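# Reinsert the camera slide into its focus block and align

## Task

Pick up the camera slide lying loose on the table and insert it upward into the focus block from underneath, lens end pointing down. Then raise it until the line marked on the slide sits level with the line marked on the block. Turning the knobs drives the pinion that moves the slide. The result must hold by itself once the robot lets go.

## Robot and tools

ROBOT. Two arms, left_arm and right_arm, each with a two-finger gripper. left_arm is on the +y side and right_arm on the -y side; these names do not match left and right in camera images. Calibrated bases: left_arm at (-0.031, +0.393, +0.013) m, right_arm at (+0.059, -0.454, +0.013) m, both turned only slightly about z. A two-camera stand is fixed behind the arms.

FRAMES. All positions, orientations, velocities and targets are in the scene frame. Its origin is at table-top height, halfway between the nominal bases. +x points out over the table, +z points up. Gripper's own axes: the fingers point along its +z and open and close along its y. end_effector_position is the spot between the pads when they are shut. Closed fingertips reach about 19 mm past it, open ones about 6 mm. A block on the wrist sticks out roughly 10 cm toward the gripper's +x and turns with it.

ROW LAYOUT. Every command row has 18 numbers, each in [-1, 1], always both arms. First left_arm: dx, dy, dz, rx, ry, rz, then gripper position, force_limit, speed. Then the same nine for right_arm. The six pose numbers are offsets, not poses. They are measured along scene axes from that arm's Hand target as it stood when the action or move began. 1.0 equals 0.6 m or 180 degrees. rx, ry, rz form one rotation vector, turning about the hand's own position. Sending the same offset twice moves the hand twice. Six zeros re-request the current Hand target. Gripper numbers are absolute settings. position +1 is fully open (85 mm), about -0.8 is pads touching, and -1 closes until blocked. force_limit and speed start at +1. Closing speed is about 20 mm/s at -1, 85 at 0 and 150 at +1. To leave a gripper unchanged, repeat its last three numbers; 0 is a real command.

execute_actions(actions, cameras). actions is a list of actions. Each action is a list of up to 15 rows, one per 1/30 s step, lasting 0.5 s. A short action keeps its final row for the remaining steps. Each row counts from the action's starting Hand target, not from the row before. cameras: a list of names, ["all"], or []. Images come only when asked for or when actions is empty.

move(target, speed, blend, stop_force, zero, blocking, cameras). target is one 18-number row, or a list of up to 15 rows. Every row is an offset from the same starting Hand targets. The arms travel in straight lines, all finishing together; a move stops after 10 s at most. speed is in m/s, 0.002 to 3.6, default 0.25; turning is capped at twice that in rad/s. Give one value, or one per target. blend (m) rounds corners in a list; 0 stops at each target. stop_force (3 to 120 N, shared by both arms) ends an arm's path when its wrist sensor feels that much push against its travel. The arm then backs off slightly but still presses somewhat. It is unreliable for light loose objects or while the gripper rotates. Omit it when pulling away from a contact. zero (with stop_force only) decides whether to re-zero first. blocking=false returns after 0.5 s while the move continues; it cannot be combined with stop_force. The result adds a move: line (done, off_target, moving, held, fault) plus limits (paced = pose clipped, held = steps withheld).

Other tools. wait(seconds 0 to 10) lets time pass with the last commands held. stop() brakes a running move. zoom_image(camera, region [x0, y0, x1, y1] in pixels, at most 504 by 504) enlarges part of the latest image. zero_wrist_force(arm) subtracts the current wrist reading from later ones. finished_scene(scene) ends the current scene by its number. Cameras: cam_head_left, cam_head_right, cam_high, cam_low, cam_left_wrist, cam_right_wrist, each 672x504.

RESULTS. Each arm reports end_effector_position (m), end_effector_quat_wxyz and velocities. Hand target is the last commanded pose after clipping; the next offsets count from it. The gripper often stops short of it. If so, send the remaining gap as an offset. Tool commands shows current gripper settings. object_status: 0 moving, 1 blocked while opening, 2 blocked while closing (a grip), 3 reached the setting or fully shut. position_measured is in counts: 3 open, ~78 = 60 mm, 130 = 40 mm, 180 = 20 mm, 230 shut. Wrist force and torque are in the gripper's own axes. A third line gives the peak since the last report. Joint torques include the arm's own weight.

MOTION NOTES. Each step, commanded orientation is limited to 32 degrees from the measured one. Motion lags commands by about 0.09 s or 0.17 to 0.22 s. Fast moves overshoot and stray. Do not route a gripper close past its own arm's base. A clearance check may hold commands that bring the arms together, but it is not a guarantee.

AVOID. A force near 150 N (±25) on an arm, or joint contact torque past its limit (142 N m big joints, 26.6 N m wrists), stops that arm for 10 s. Aiming even slightly past a firm contact can cause this. Approach slowly. Do not knock the arms together or grip the other arm's fingers. Do not drop or fling the slide, squeeze it hard while it rests on something, or let anything leave the table. Holding loads, stretching out, or pushing toward unreachable poses heats the motors; MOTOR HOT warns, and overheating brakes the arm for 30 to 60 s. Loose objects may occasionally be nudged by outside pushes.

Each tool is called after ">>>" as name(argument=value, ...) on one line, values as JSON.

## Session

>>> execute_actions(actions=[])

Scene clock: 0.00 s.
left_arm: end_effector_position=(+0.3196, +0.0990, +0.1065) position_measured=3 object_status=3 end_effector_quat_wxyz=(-0.274, +0.160, +0.917, -0.241) | right_arm: end_effector_position=(+0.3289, -0.5261, +0.1983) position_measured=3 object_status=3 end_effector_quat_wxyz=(-0.308, -0.048, +0.950, -0.019)
Joint positions: left_arm=[-0.689 -1.264 1.963 -1.933 -2.251 -0.17] | right_arm=[3.324 -1.457 -2.03 -1.851 1.616 0.075]
Joint velocities: within noise
Joint torques (N m): no reading
Wrist force (N): no reading
Wrist torque (N m): no reading
Wrist force, peak (N): no reading
Hand target: left_arm +0.3196, +0.0990, +0.1065; -0.274, +0.160, +0.917, -0.241 | right_arm +0.3289, -0.5261, +0.1983; -0.308, -0.048, +0.950, -0.019
Tool commands: left_gripper/position=+1.0 left_gripper/force_limit=+1.0 left_gripper/speed=+1.0 right_gripper/position=+1.0 right_gripper/force_limit=+1.0 right_gripper/speed=+1.0

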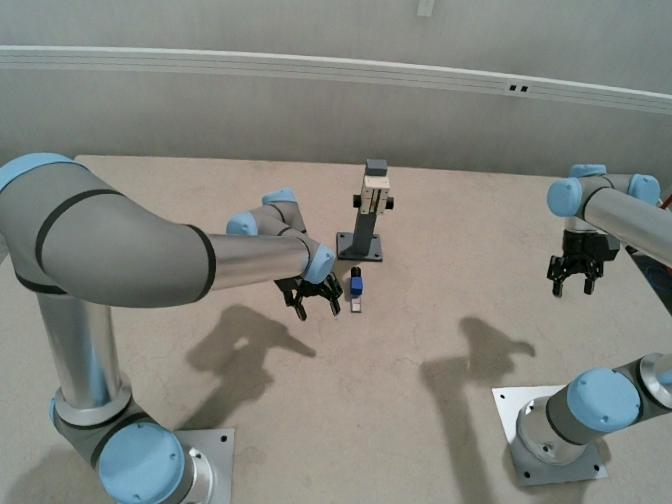

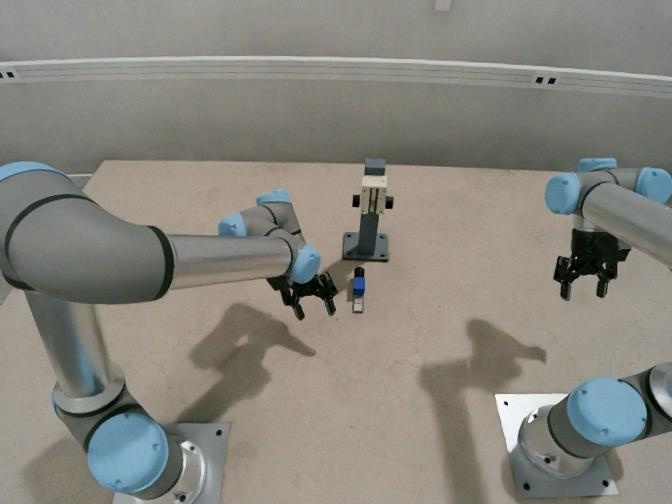

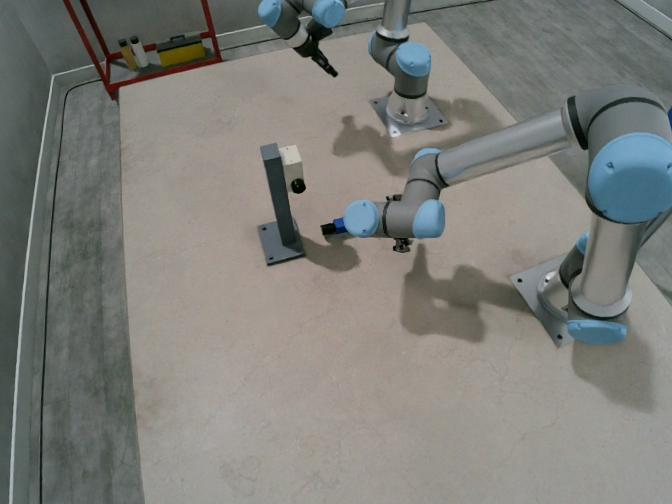

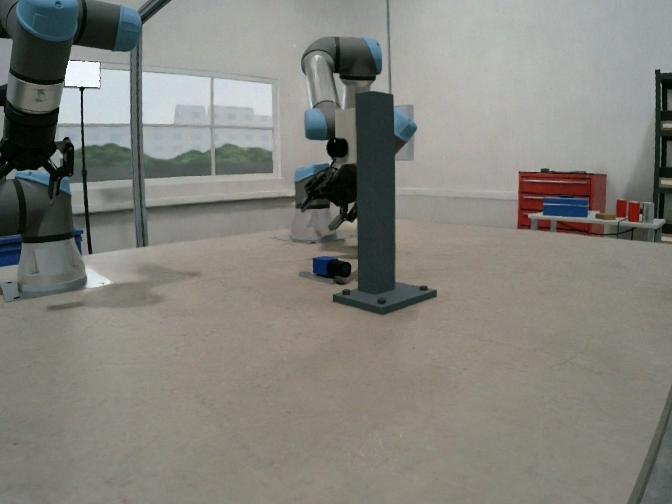

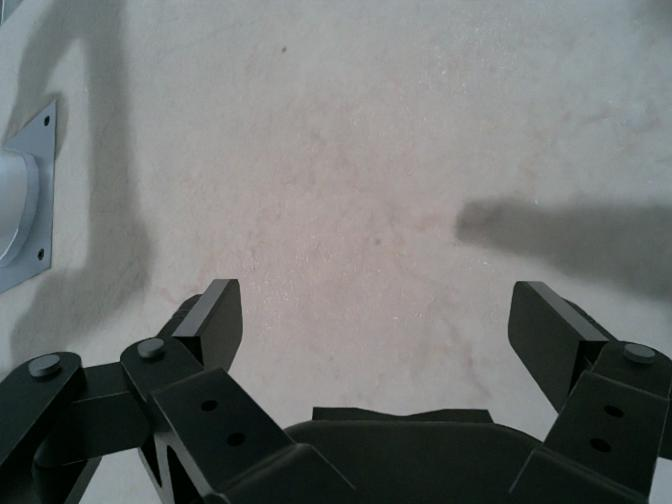

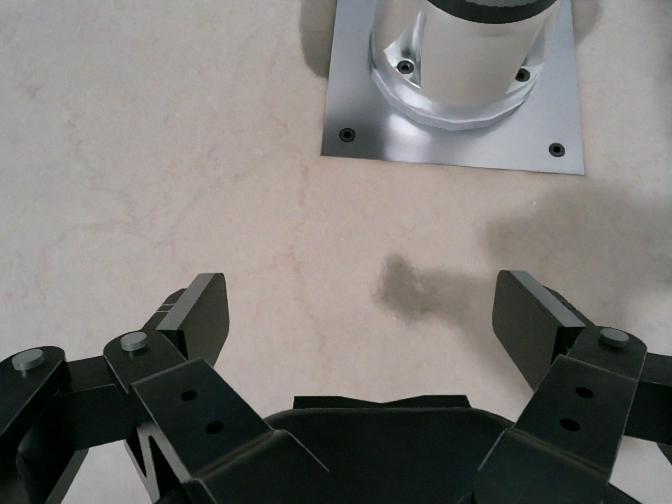

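>>> zoom_image(camera="cam_head_left", region=[310, 140, 430, 330])

>>> zoom_image(camera="cam_head_right", region=[310, 140, 430, 330])

>>> zoom_image(camera="cam_low", region=[280, 80, 450, 320])

>>> zoom_image(camera="cam_high", region=[240, 130, 380, 270])

Scaled by 2.653 from the camera's 672x504 image, which has a finer 960x720 frame.

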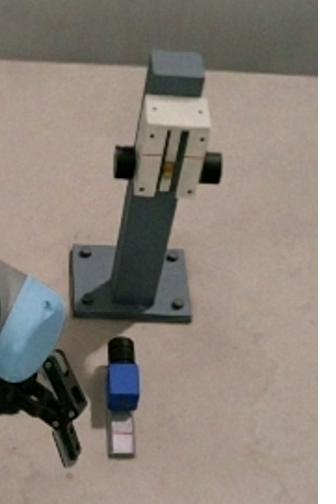

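Scaled by 2.653 from the camera's 672x504 image, which has a finer 960x720 frame.

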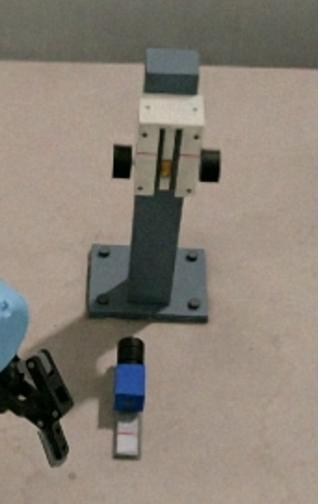

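Scaled by 2.100 from the camera's 672x504 image, which has a finer 960x720 frame.

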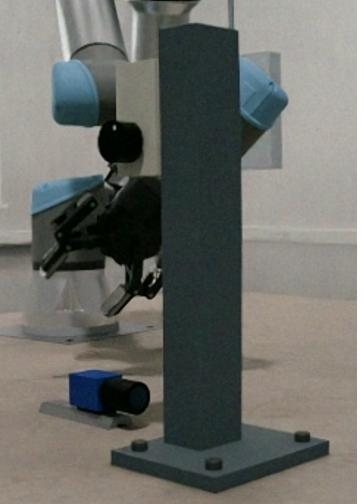

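Scaled by 3.600 from the camera's 672x504 image, which has a finer 960x720 frame.

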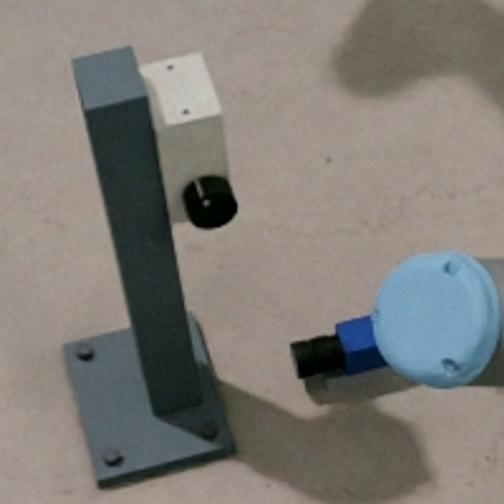

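>>> move(target=[-0.033,-0.1,0.32,0.130,-0.342,0.147,1,1,1,0,0,0,0,0,0,1,1,1], speed=0.5, cameras=["all"])

Scene clock: 7.50 s.
left_arm: end_effector_position=(+0.2998, +0.0389, +0.2985) position_measured=3 object_status=3 end_effector_quat_wxyz=(+0.260, +0.001, +0.966, +0.001) end_effector_velocity=(+0.001, +0.001, +0.000) end_effector_angular_velocity=(-0.001, -0.004, +0.005) | right_arm: end_effector_position=(+0.3289, -0.5261, +0.1983) position_measured=3 object_status=3 end_effector_quat_wxyz=(-0.308, -0.048, +0.950, -0.019)
Joint positions: left_arm=[-1.44 -1.804 2.005 -1.877 -1.055 -1.357] | right_arm=[3.324 -1.457 -2.03 -1.851 1.616 0.075]
Joint velocities: left_arm=[0 -0.001 0.001 0 0.004 -0.005] | right_arm=[within noise]
Joint torques (N m): left_arm=[-3.2 -21.98 -14.05 -0.63 2.4 -2.01] | right_arm=[-0.2 16.92 23.61 0.78 0.06 0.01]
Wrist force (N): left_arm=[-1.3 0.2 0.8] | right_arm=[0.3 0.0 -0.2]
Wrist torque (N m): left_arm=[-0.03 0.07 0.20] | right_arm=[0.00 -0.05 0.00]
Wrist force, peak (N): left_arm=[-1.7 0.5 0.8] | right_arm=[0.0 -0.2 -0.7]
Hand target: left_arm +0.2998, +0.0390, +0.2985; +0.260, +0.001, +0.966, +0.001 | right_arm +0.3289, -0.5261, +0.1983; -0.308, -0.048, +0.950, -0.019
Off the commanded pose: left_arm 0.000 m, 0 deg | right_arm 0.000 m, 0 deg.
move: done

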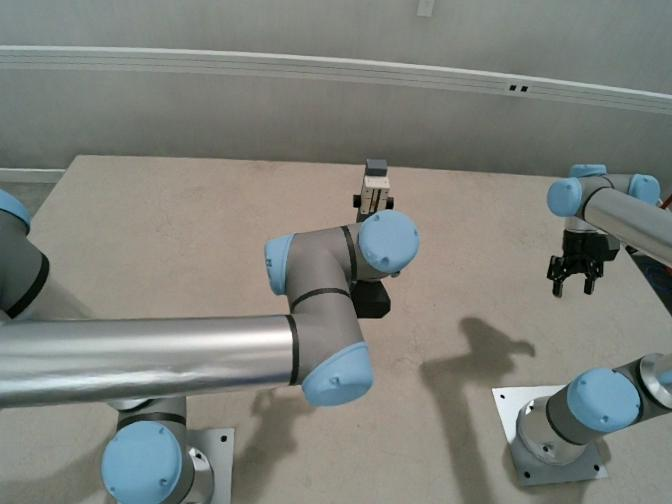

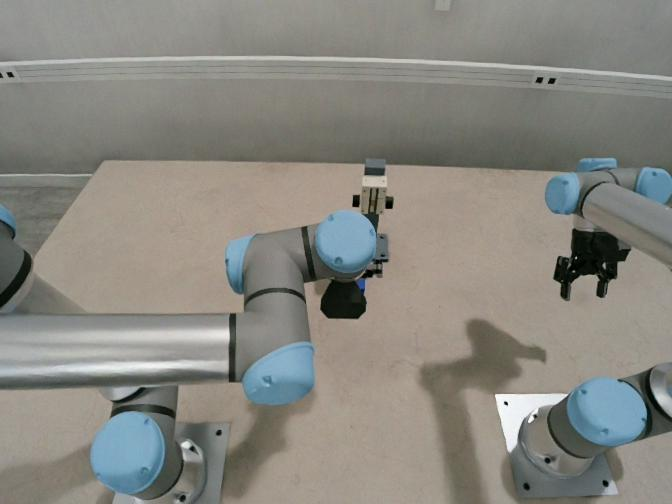

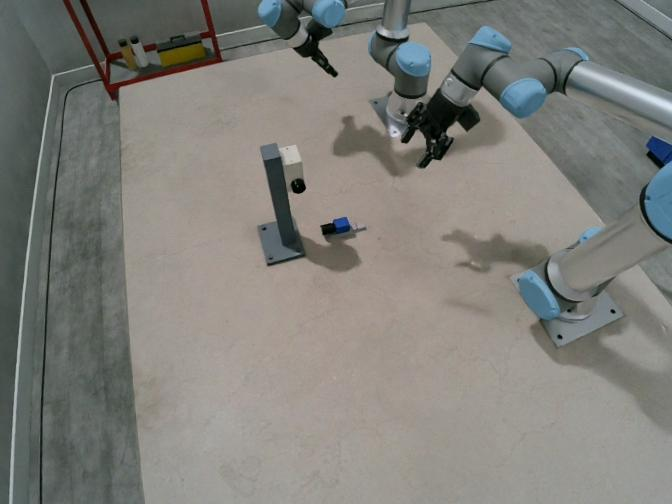

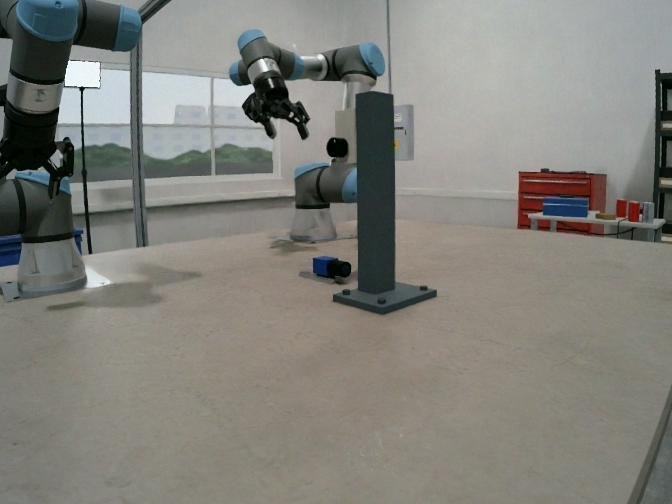

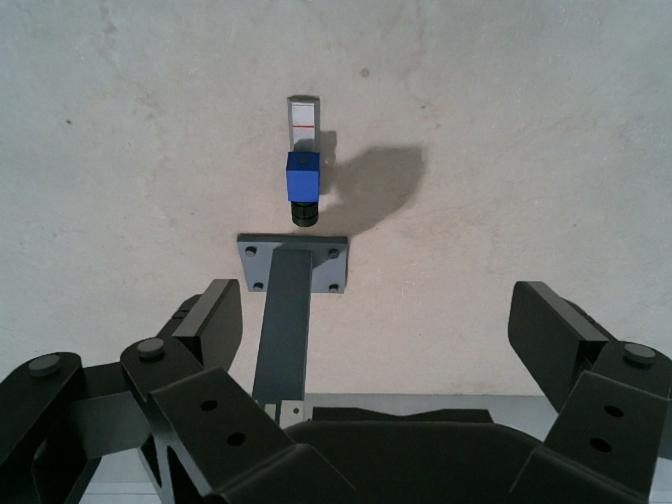

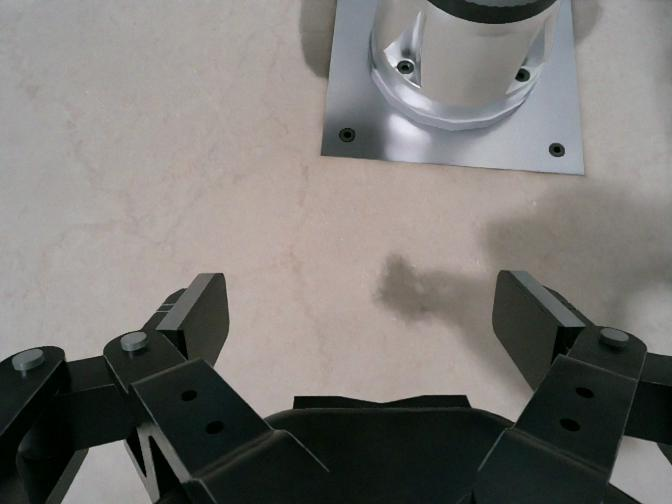

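>>> move(target=[0.175,-0.055,-0.12,0,0.1667,0,1,1,1,0,0,0,0,0,0,1,1,1], speed=0.4, cameras=["cam_left_wrist","cam_high","cam_head_right","cam_low"])

Scene clock: 11.30 s.
left_arm: end_effector_position=(+0.4047, +0.0060, +0.2264) position_measured=3 object_status=3 end_effector_quat_wxyz=(+0.001, +0.001, +1.000, +0.001) | right_arm: end_effector_position=(+0.3289, -0.5261, +0.1983) position_measured=3 object_status=3 end_effector_quat_wxyz=(-0.308, -0.048, +0.950, -0.019)
Joint positions: left_arm=[-1.012 -1.357 1.634 -1.848 -1.568 -0.957] | right_arm=[3.324 -1.457 -2.03 -1.851 1.616 0.075]
Joint torques (N m): left_arm=[5.49 -26.91 -37.52 -3.31 -2.02 1.8] | right_arm=[0.7 16.43 23.85 1.02 -0.33 -0.17]
Wrist force (N): left_arm=[-0.9 0.9 -0.5] | right_arm=[0.1 0.0 -0.2]
Wrist torque (N m): left_arm=[0.00 0.05 0.12] | right_arm=[-0.01 -0.03 0.00]
Wrist force, peak (N): left_arm=[-3.7 0.4 0.6] | right_arm=[-0.2 0.0 -0.6]
Hand target: left_arm +0.4048, +0.0060, +0.2265; +0.001, +0.001, +1.000, +0.001 | right_arm +0.3289, -0.5261, +0.1983; -0.308, -0.048, +0.950, -0.019
Off the commanded pose: left_arm 0.000 m, 0 deg | right_arm 0.000 m, 0 deg.
move: done
Images, in order (width x height): cam_head_right 672x504, cam_high 672x504, cam_low 672x504, cam_left_wrist 672x504.

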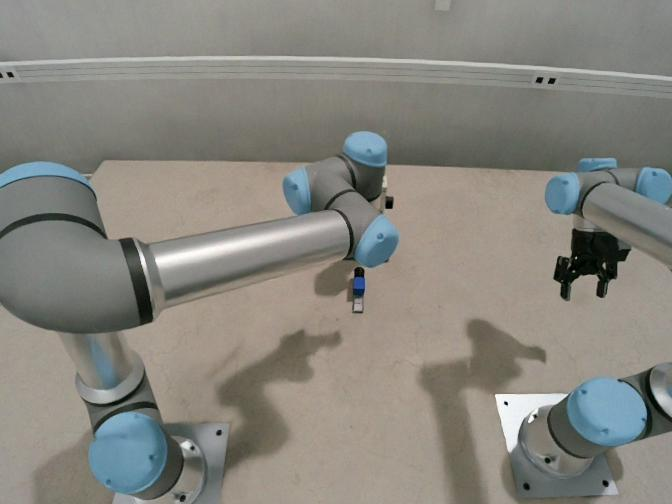

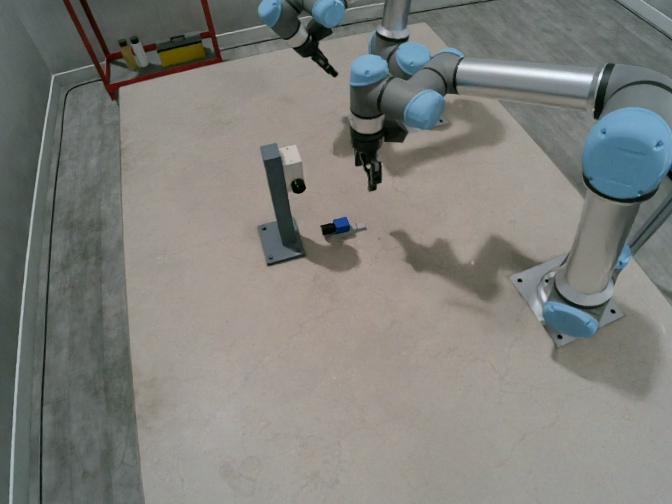

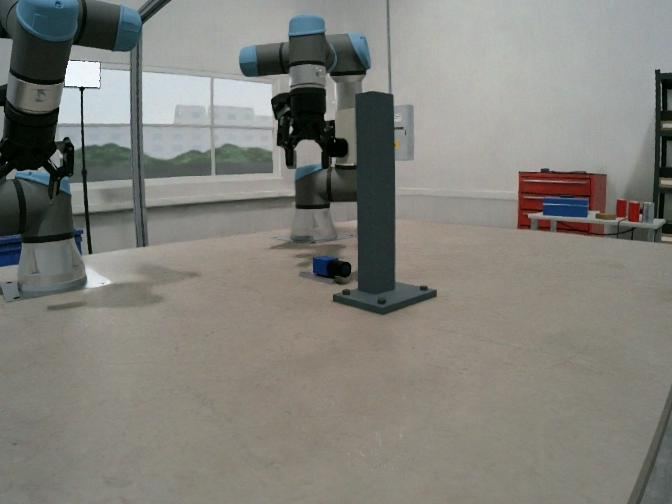

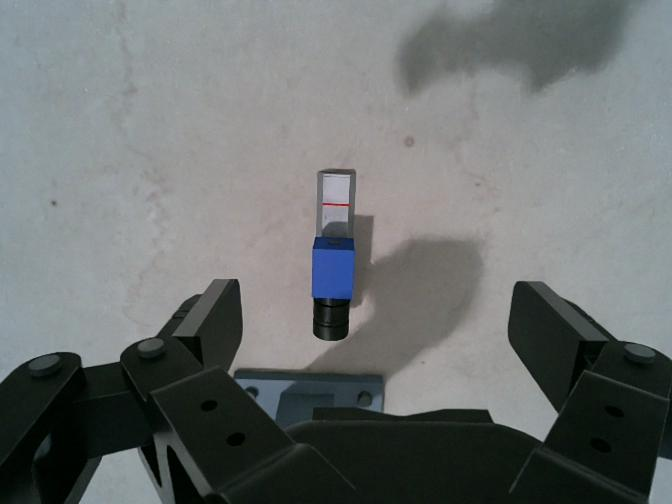

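>>> move(target=[0.07,-0.0233,-0.175,0,0,0,1,1,1,0,0,0,0,0,0,1,1,1], speed=0.3, cameras=["cam_left_wrist","cam_high","cam_low"])

>>> zoom_image(camera="cam_high", region=[230, 120, 430, 270])

>>> zoom_image(camera="cam_low", region=[250, 80, 450, 330])

Scene clock: 14.10 s.
left_arm: end_effector_position=(+0.4469, -0.0079, +0.1216) position_measured=3 object_status=3 end_effector_quat_wxyz=(+0.001, +0.001, +1.000, +0.001) | right_arm: end_effector_position=(+0.3289, -0.5261, +0.1983) position_measured=3 object_status=3 end_effector_quat_wxyz=(-0.308, -0.048, +0.950, -0.019)
Joint positions: left_arm=[-0.968 -1.171 1.672 -2.072 -1.568 -0.913] | right_arm=[3.324 -1.457 -2.03 -1.851 1.616 0.075]
Joint torques (N m): left_arm=[-11.63 -33.32 -12.73 -5.04 -0.97 -1.97] | right_arm=[-0.19 15.85 22.62 0.82 0.04 0.03]
Wrist force (N): left_arm=[-1.1 0.8 -0.2] | right_arm=[0.2 0.3 -0.2]
Wrist torque (N m): left_arm=[-0.02 0.10 0.10] | right_arm=[0.04 -0.04 0.00]
Wrist force, peak (N): left_arm=[0.3 1.1 -4.0] | right_arm=[-0.2 0.5 -0.3]
Hand target: left_arm +0.4468, -0.0080, +0.1215; +0.001, +0.001, +1.000, +0.001 | right_arm +0.3289, -0.5261, +0.1983; -0.308, -0.048, +0.950, -0.019
Off the commanded pose: left_arm 0.000 m, 0 deg | right_arm 0.000 m, 0 deg.
move: done
Images, in order (width x height): cam_high 672x504, cam_low 672x504, cam_left_wrist 672x504.

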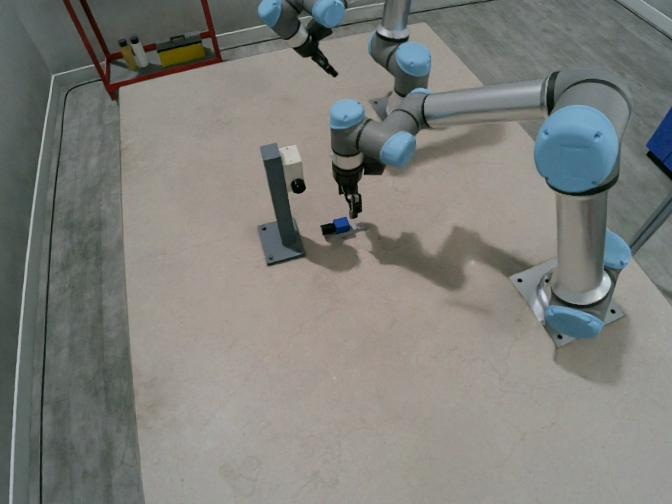

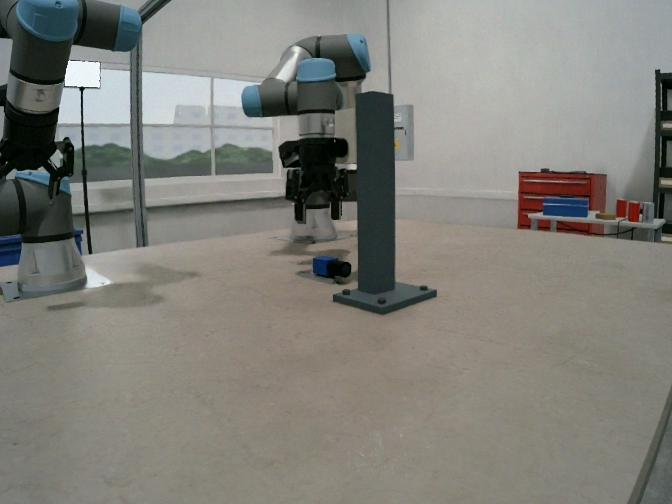

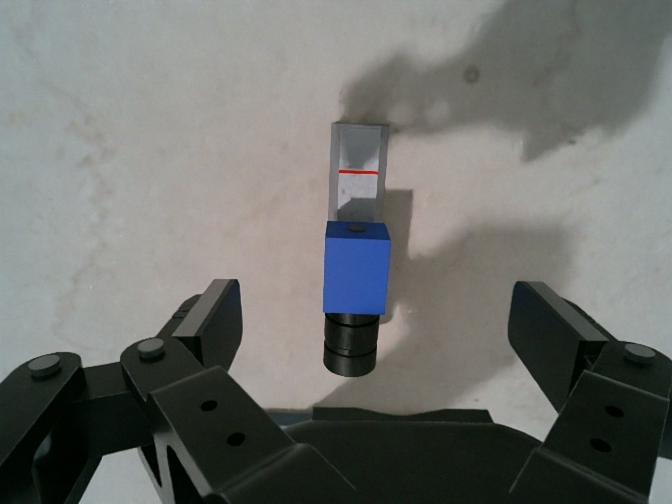

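Scaled by 2.520 from the camera's 672x504 image, which has a finer 960x720 frame.

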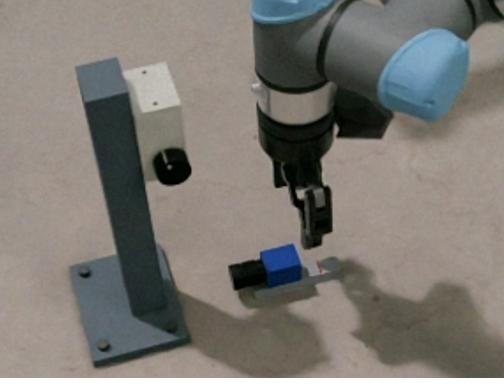

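Scaled by 2.016 from the camera's 672x504 image, which has a finer 960x720 frame.

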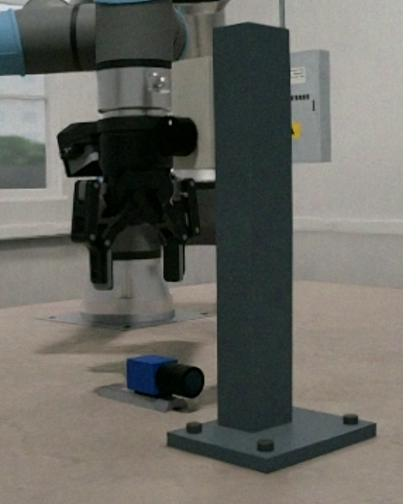

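>>> move(target=[0.013,-0.0042,-0.1025,0,0,0,1,1,1,0,0,0,0,0,0,1,1,1], speed=0.2, cameras=["cam_left_wrist","cam_high","cam_low"])

>>> zoom_image(camera="cam_high", region=[230, 100, 430, 250])

>>> zoom_image(camera="cam_low", region=[250, 80, 450, 330])

Scene clock: 18.23 s.
left_arm: end_effector_position=(+0.4546, -0.0104, +0.0600) position_measured=3 object_status=3 end_effector_quat_wxyz=(+0.001, +0.001, +1.000, +0.001) | right_arm: end_effector_position=(+0.3289, -0.5261, +0.1983) position_measured=3 object_status=3 end_effector_quat_wxyz=(-0.308, -0.048, +0.950, -0.019)
Joint positions: left_arm=[-0.961 -1.077 1.712 -2.206 -1.568 -0.906] | right_arm=[3.324 -1.457 -2.03 -1.851 1.616 0.075]
Joint torques (N m): left_arm=[-0.55 -38.44 -36.17 -1.81 -1.39 -1.69] | right_arm=[-0.47 16.91 24.35 0.7 0.13 0]
Wrist force (N): left_arm=[-0.9 0.7 -0.2] | right_arm=[0.0 0.0 -0.3]
Wrist torque (N m): left_arm=[-0.05 0.04 -0.02] | right_arm=[0.01 0.00 0.00]
Wrist force, peak (N): left_arm=[-0.9 1.0 -2.5] | right_arm=[-0.4 0.0 -0.4]
Hand target: left_arm +0.4546, -0.0105, +0.0600; +0.001, +0.001, +1.000, +0.001 | right_arm +0.3289, -0.5261, +0.1983; -0.308, -0.048, +0.950, -0.019
Off the commanded pose: left_arm 0.000 m, 0 deg | right_arm 0.000 m, 0 deg.
move: done
Images, in order (width x height): cam_high 672x504, cam_low 672x504, cam_left_wrist 672x504.

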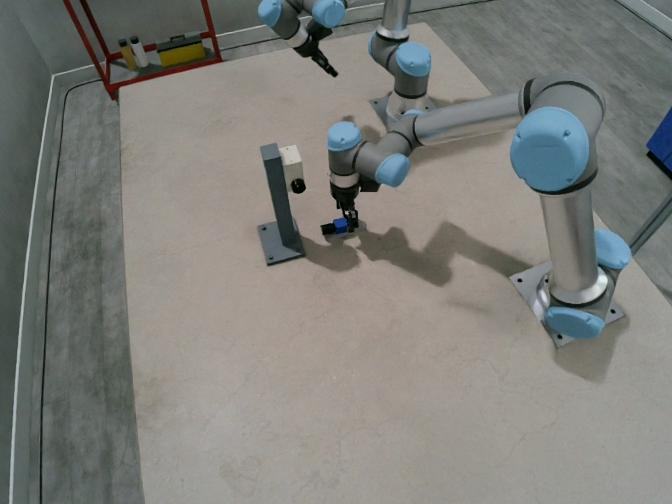

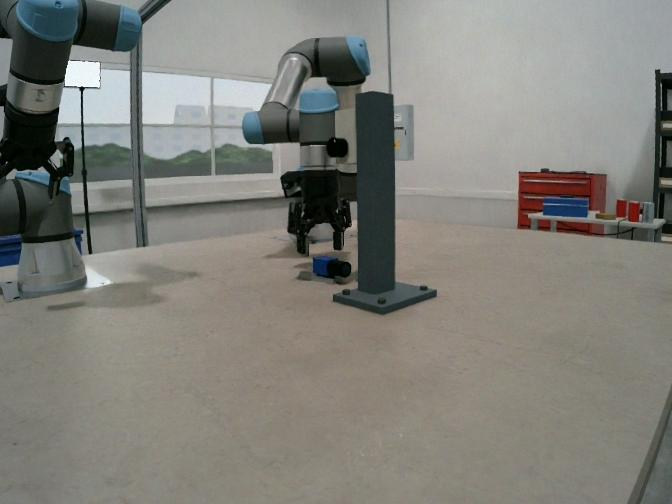

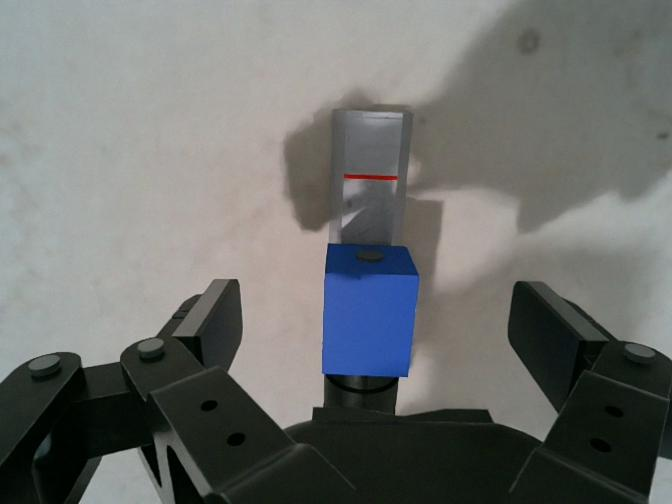

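Scaled by 2.520 from the camera's 672x504 image, which has a finer 960x720 frame.

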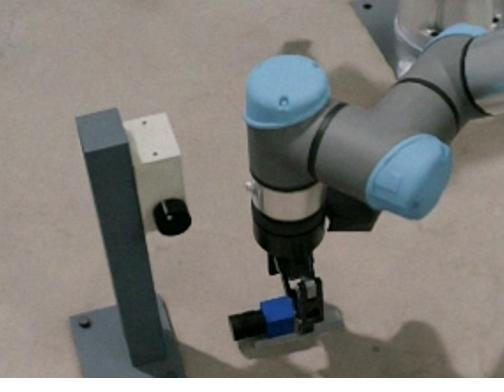

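Scaled by 2.016 from the camera's 672x504 image, which has a finer 960x720 frame.

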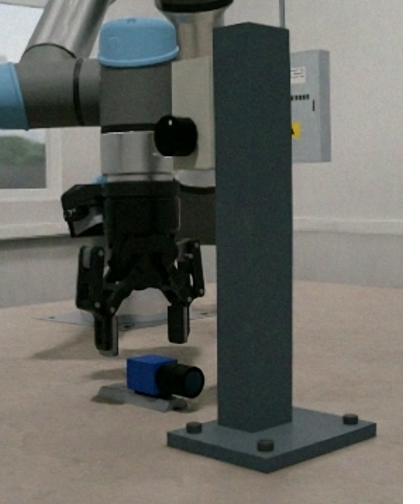

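>>> move(target=[[0.019,-0.0015,-0.0417,0,0,0,1,1,1,0,0,0,0,0,0,1,1,1],[0.019,-0.0015,-0.0417,0,0,0,-1,0,-1,0,0,0,0,0,0,1,1,1]], speed=0.1, cameras=["cam_left_wrist","cam_high"])

>>> zoom_image(camera="cam_high", region=[230, 100, 430, 250])

Scene clock: 24.00 s.
left_arm: end_effector_position=(+0.4660, -0.0114, +0.0350) position_measured=153 object_status=0 end_effector_quat_wxyz=(+0.001, +0.001, +1.000, +0.001) | right_arm: end_effector_position=(+0.3289, -0.5261, +0.1983) position_measured=3 object_status=3 end_effector_quat_wxyz=(-0.308, -0.048, +0.950, -0.019)
Joint positions: left_arm=[-0.947 -1.023 1.701 -2.25 -1.568 -0.892] | right_arm=[3.324 -1.457 -2.03 -1.851 1.616 0.075]
Joint torques (N m): left_arm=[-11.04 -42.14 -10.21 -0.11 -1.6 -2.18] | right_arm=[0.26 16.35 23.52 0.82 0.02 0.15]
Wrist force (N): left_arm=[-0.4 1.4 -14.7] | right_arm=[-0.2 0.1 -0.4]
Wrist torque (N m): left_arm=[0.03 0.06 0.05] | right_arm=[0.01 0.03 0.00]
Wrist force, peak (N): left_arm=[-0.1 1.7 -15.0] | right_arm=[-0.1 -0.5 -0.3]
Hand target: left_arm +0.4660, -0.0114, +0.0350; +0.001, +0.001, +1.000, +0.001 | right_arm +0.3289, -0.5261, +0.1983; -0.308, -0.048, +0.950, -0.019
Off the commanded pose: left_arm 0.000 m, 0 deg | right_arm 0.000 m, 0 deg.
move: done
Images, in order (width x height): cam_high 672x504, cam_left_wrist 672x504.

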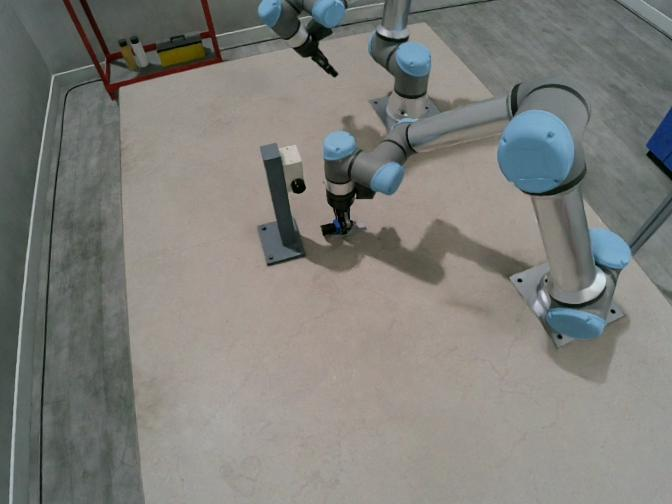

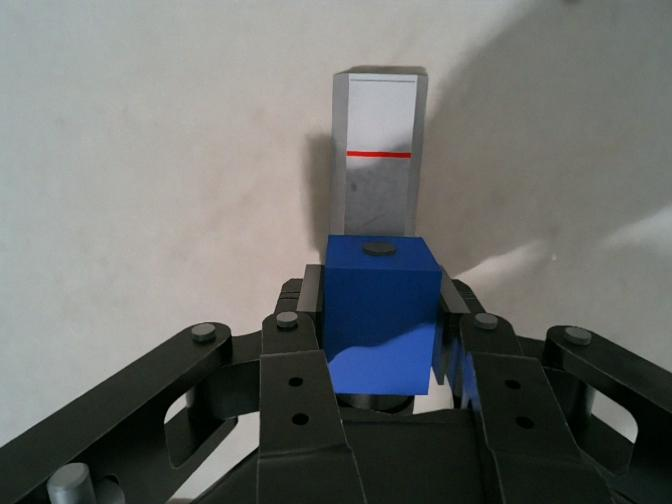

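Scaled by 2.520 from the camera's 672x504 image, which has a finer 960x720 frame.

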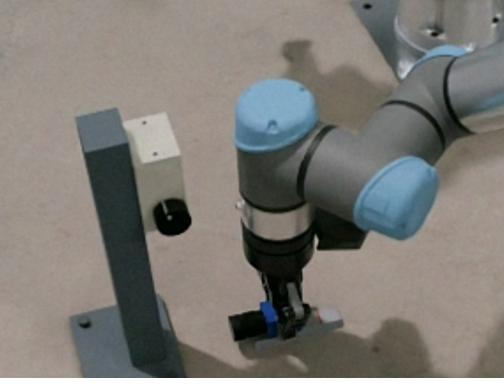

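>>> move(target=[[0,0,0.05,0,0,0,-1,0,-1,0,0,0,0,0,0,1,1,1],[-0.15,0,0.4,0,0,0,-1,0,-1,0,0,0,0,0,0,1,1,1],[-0.15,0,0.45,0,0,0.98,-1,0,-1,0,0,0,0,0,0,1,1,1],[-0.15,0,0.45,0.707,0,-0.707,-1,0,-1,0,0,0,0,0,0,1,1,1]], speed=[0.1,0.3,0.5,0.4], cameras=["all"])

Scene clock: 35.03 s.
left_arm: end_effector_position=(+0.3752, -0.0115, +0.3050) position_measured=153 object_status=2 end_effector_quat_wxyz=(-0.013, +0.711, +0.012, +0.703) | right_arm: end_effector_position=(+0.3289, -0.5261, +0.1983) position_measured=3 object_status=3 end_effector_quat_wxyz=(-0.308, -0.048, +0.950, -0.019)
Joint positions: left_arm=[-1.586 -1.366 2.287 -2.79 -0.013 -4.413] | right_arm=[3.324 -1.457 -2.03 -1.851 1.616 0.075]
Joint torques (N m): left_arm=[14.43 -33.62 -10.92 -0.04 4.58 -2] | right_arm=[0.6 18.11 23.54 0.83 0.01 -0.07]
Wrist force (N): left_arm=[-3.5 -0.5 -1.1] | right_arm=[-0.1 0.1 -0.2]
Wrist torque (N m): left_arm=[0.16 0.12 -0.25] | right_arm=[0.02 0.01 -0.01]
Wrist force, peak (N): left_arm=[-0.2 1.6 -15.1] | right_arm=[-0.3 0.1 -0.7]
Hand target: left_arm +0.3760, -0.0114, +0.3050; +0.000, +0.708, -0.001, +0.706 | right_arm +0.3289, -0.5261, +0.1983; -0.308, -0.048, +0.950, -0.019
Off the commanded pose: left_arm 0.001 m, 2 deg | right_arm 0.000 m, 0 deg.
move: done

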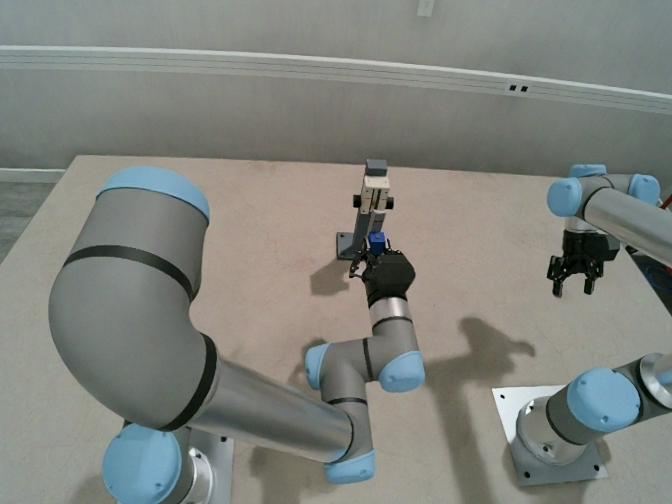

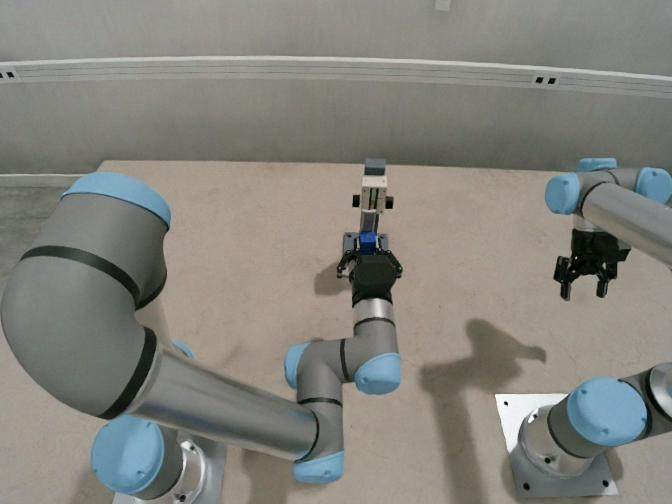

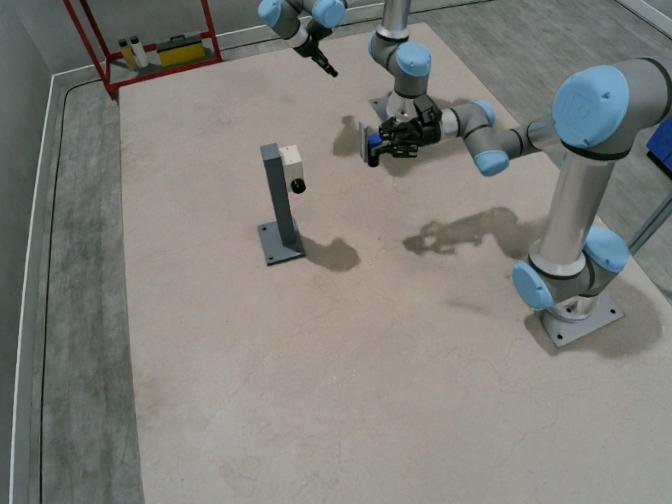

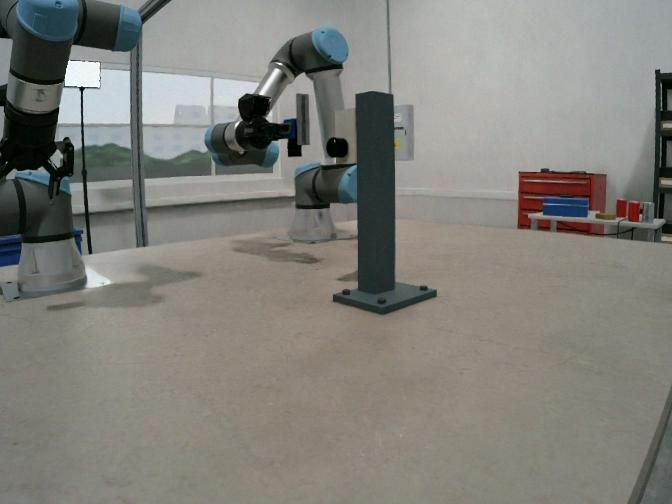

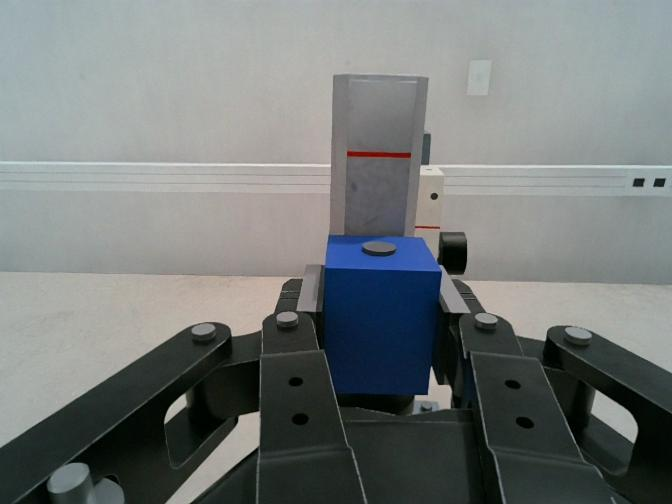

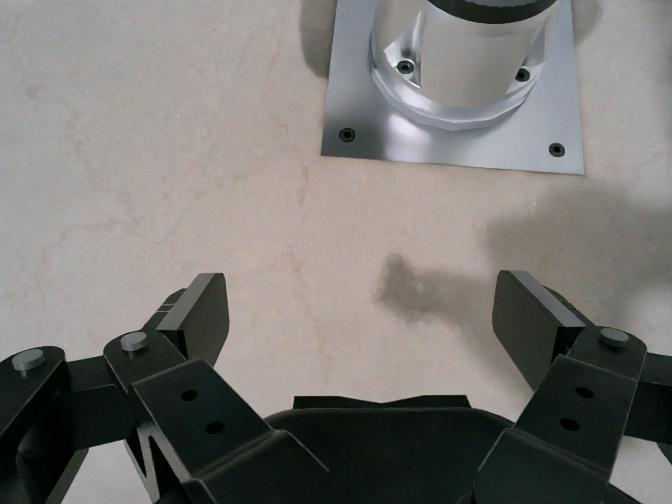

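>>> move(target=[0.0,-0.025,-0.25,0,0,0,-1,0,-1,0,0,0,0,0,0,1,1,1], speed=0.25, cameras=["cam_left_wrist","cam_low","cam_head_right","cam_high"])

>>> zoom_image(camera="cam_low", region=[250, 80, 450, 330])

>>> zoom_image(camera="cam_left_wrist", region=[280, 0, 480, 200])

>>> zoom_image(camera="cam_head_right", region=[320, 140, 420, 280])

Scene clock: 39.70 s.
left_arm: end_effector_position=(+0.3752, -0.0264, +0.1550) position_measured=153 object_status=2 end_effector_quat_wxyz=(-0.013, +0.709, +0.013, +0.705) end_effector_velocity=(+0.000, +0.000, -0.001) end_effector_angular_velocity=(+0.001, +0.002, +0.001) | right_arm: end_effector_position=(+0.3289, -0.5261, +0.1983) position_measured=3 object_status=3 end_effector_quat_wxyz=(-0.308, -0.048, +0.950, -0.019)
Joint positions: left_arm=[-1.587 -0.981 2.298 -2.962 -0.005 -4.637] | right_arm=[3.324 -1.457 -2.03 -1.851 1.616 0.075]
Joint velocities: left_arm=[0.001 0 0.001 0.005 -0.002 -0.005] | right_arm=[within noise]
Joint torques (N m): left_arm=[15.13 -37.55 4.07 -0.02 1.23 -1.96] | right_arm=[0.24 16.67 23.63 0.78 -0.16 -0.11]
Wrist force (N): left_arm=[-3.6 -0.6 -1.6] | right_arm=[-0.1 0.2 -0.1]
Wrist torque (N m): left_arm=[0.12 0.12 -0.38] | right_arm=[0.03 0.01 0.00]
Wrist force, peak (N): left_arm=[-7.9 -0.5 -1.8] | right_arm=[-0.2 0.3 -0.6]
Hand target: left_arm +0.3760, -0.0264, +0.1550; +0.000, +0.708, -0.001, +0.706 | right_arm +0.3289, -0.5261, +0.1983; -0.308, -0.048, +0.950, -0.019
Off the commanded pose: left_arm 0.001 m, 2 deg | right_arm 0.000 m, 0 deg.
move: done
Images, in order (width x height): cam_head_right 672x504, cam_high 672x504, cam_low 672x504, cam_left_wrist 672x504.

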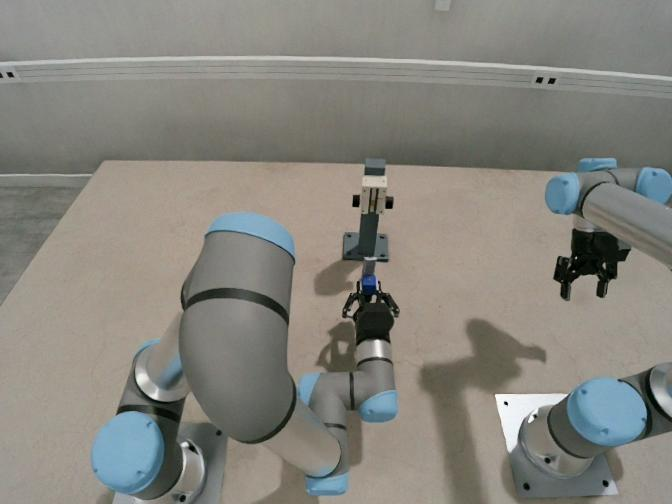

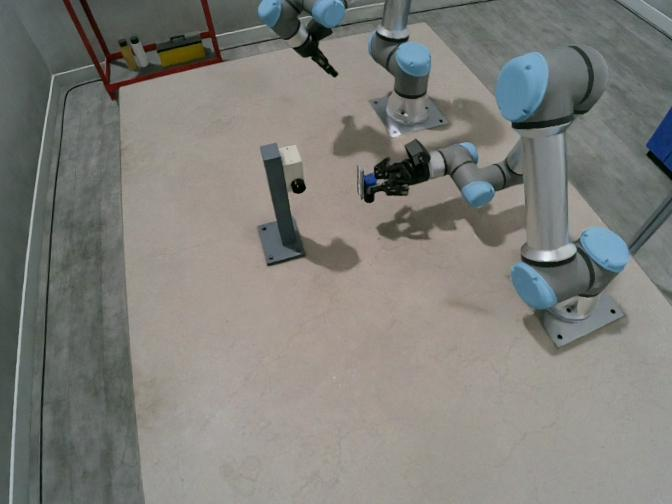

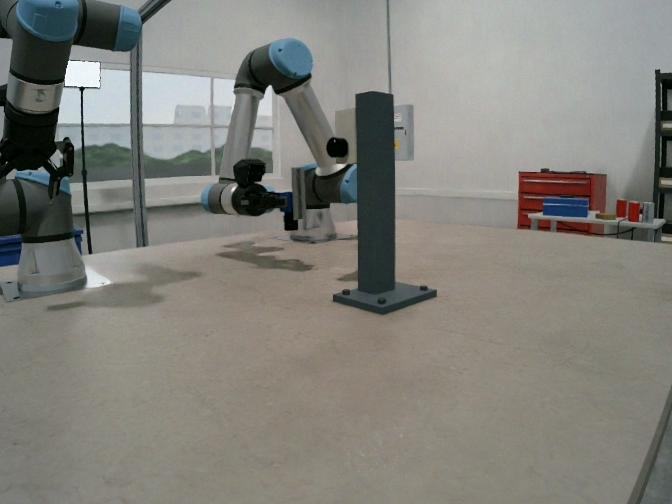

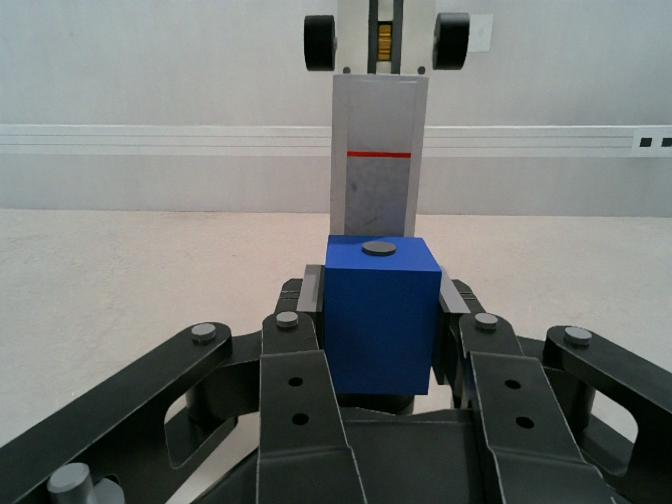

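Scaled by 2.016 from the camera's 672x504 image, which has a finer 960x720 frame.

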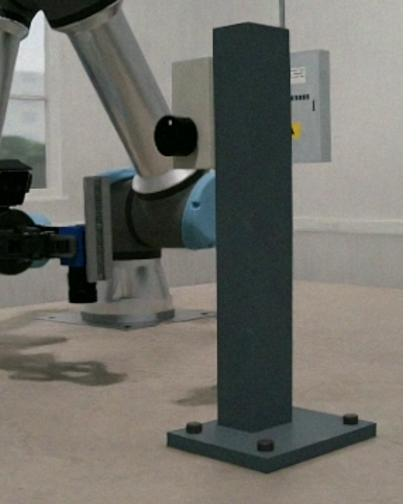

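Scaled by 2.520 from the camera's 672x504 image, which has a finer 960x720 frame.

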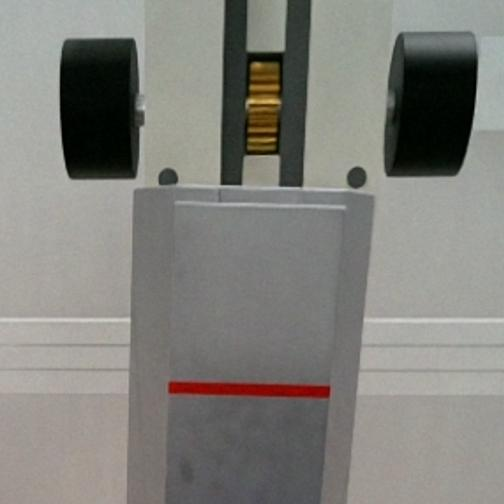

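Scaled by 3.600 from the camera's 672x504 image, which has a finer 960x720 frame.

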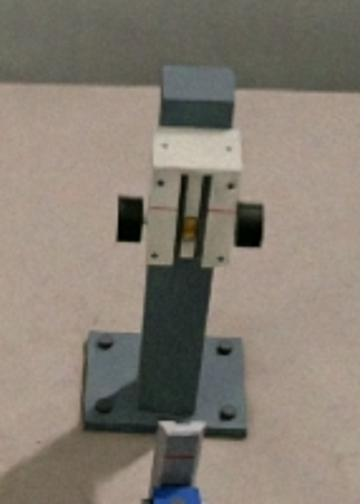

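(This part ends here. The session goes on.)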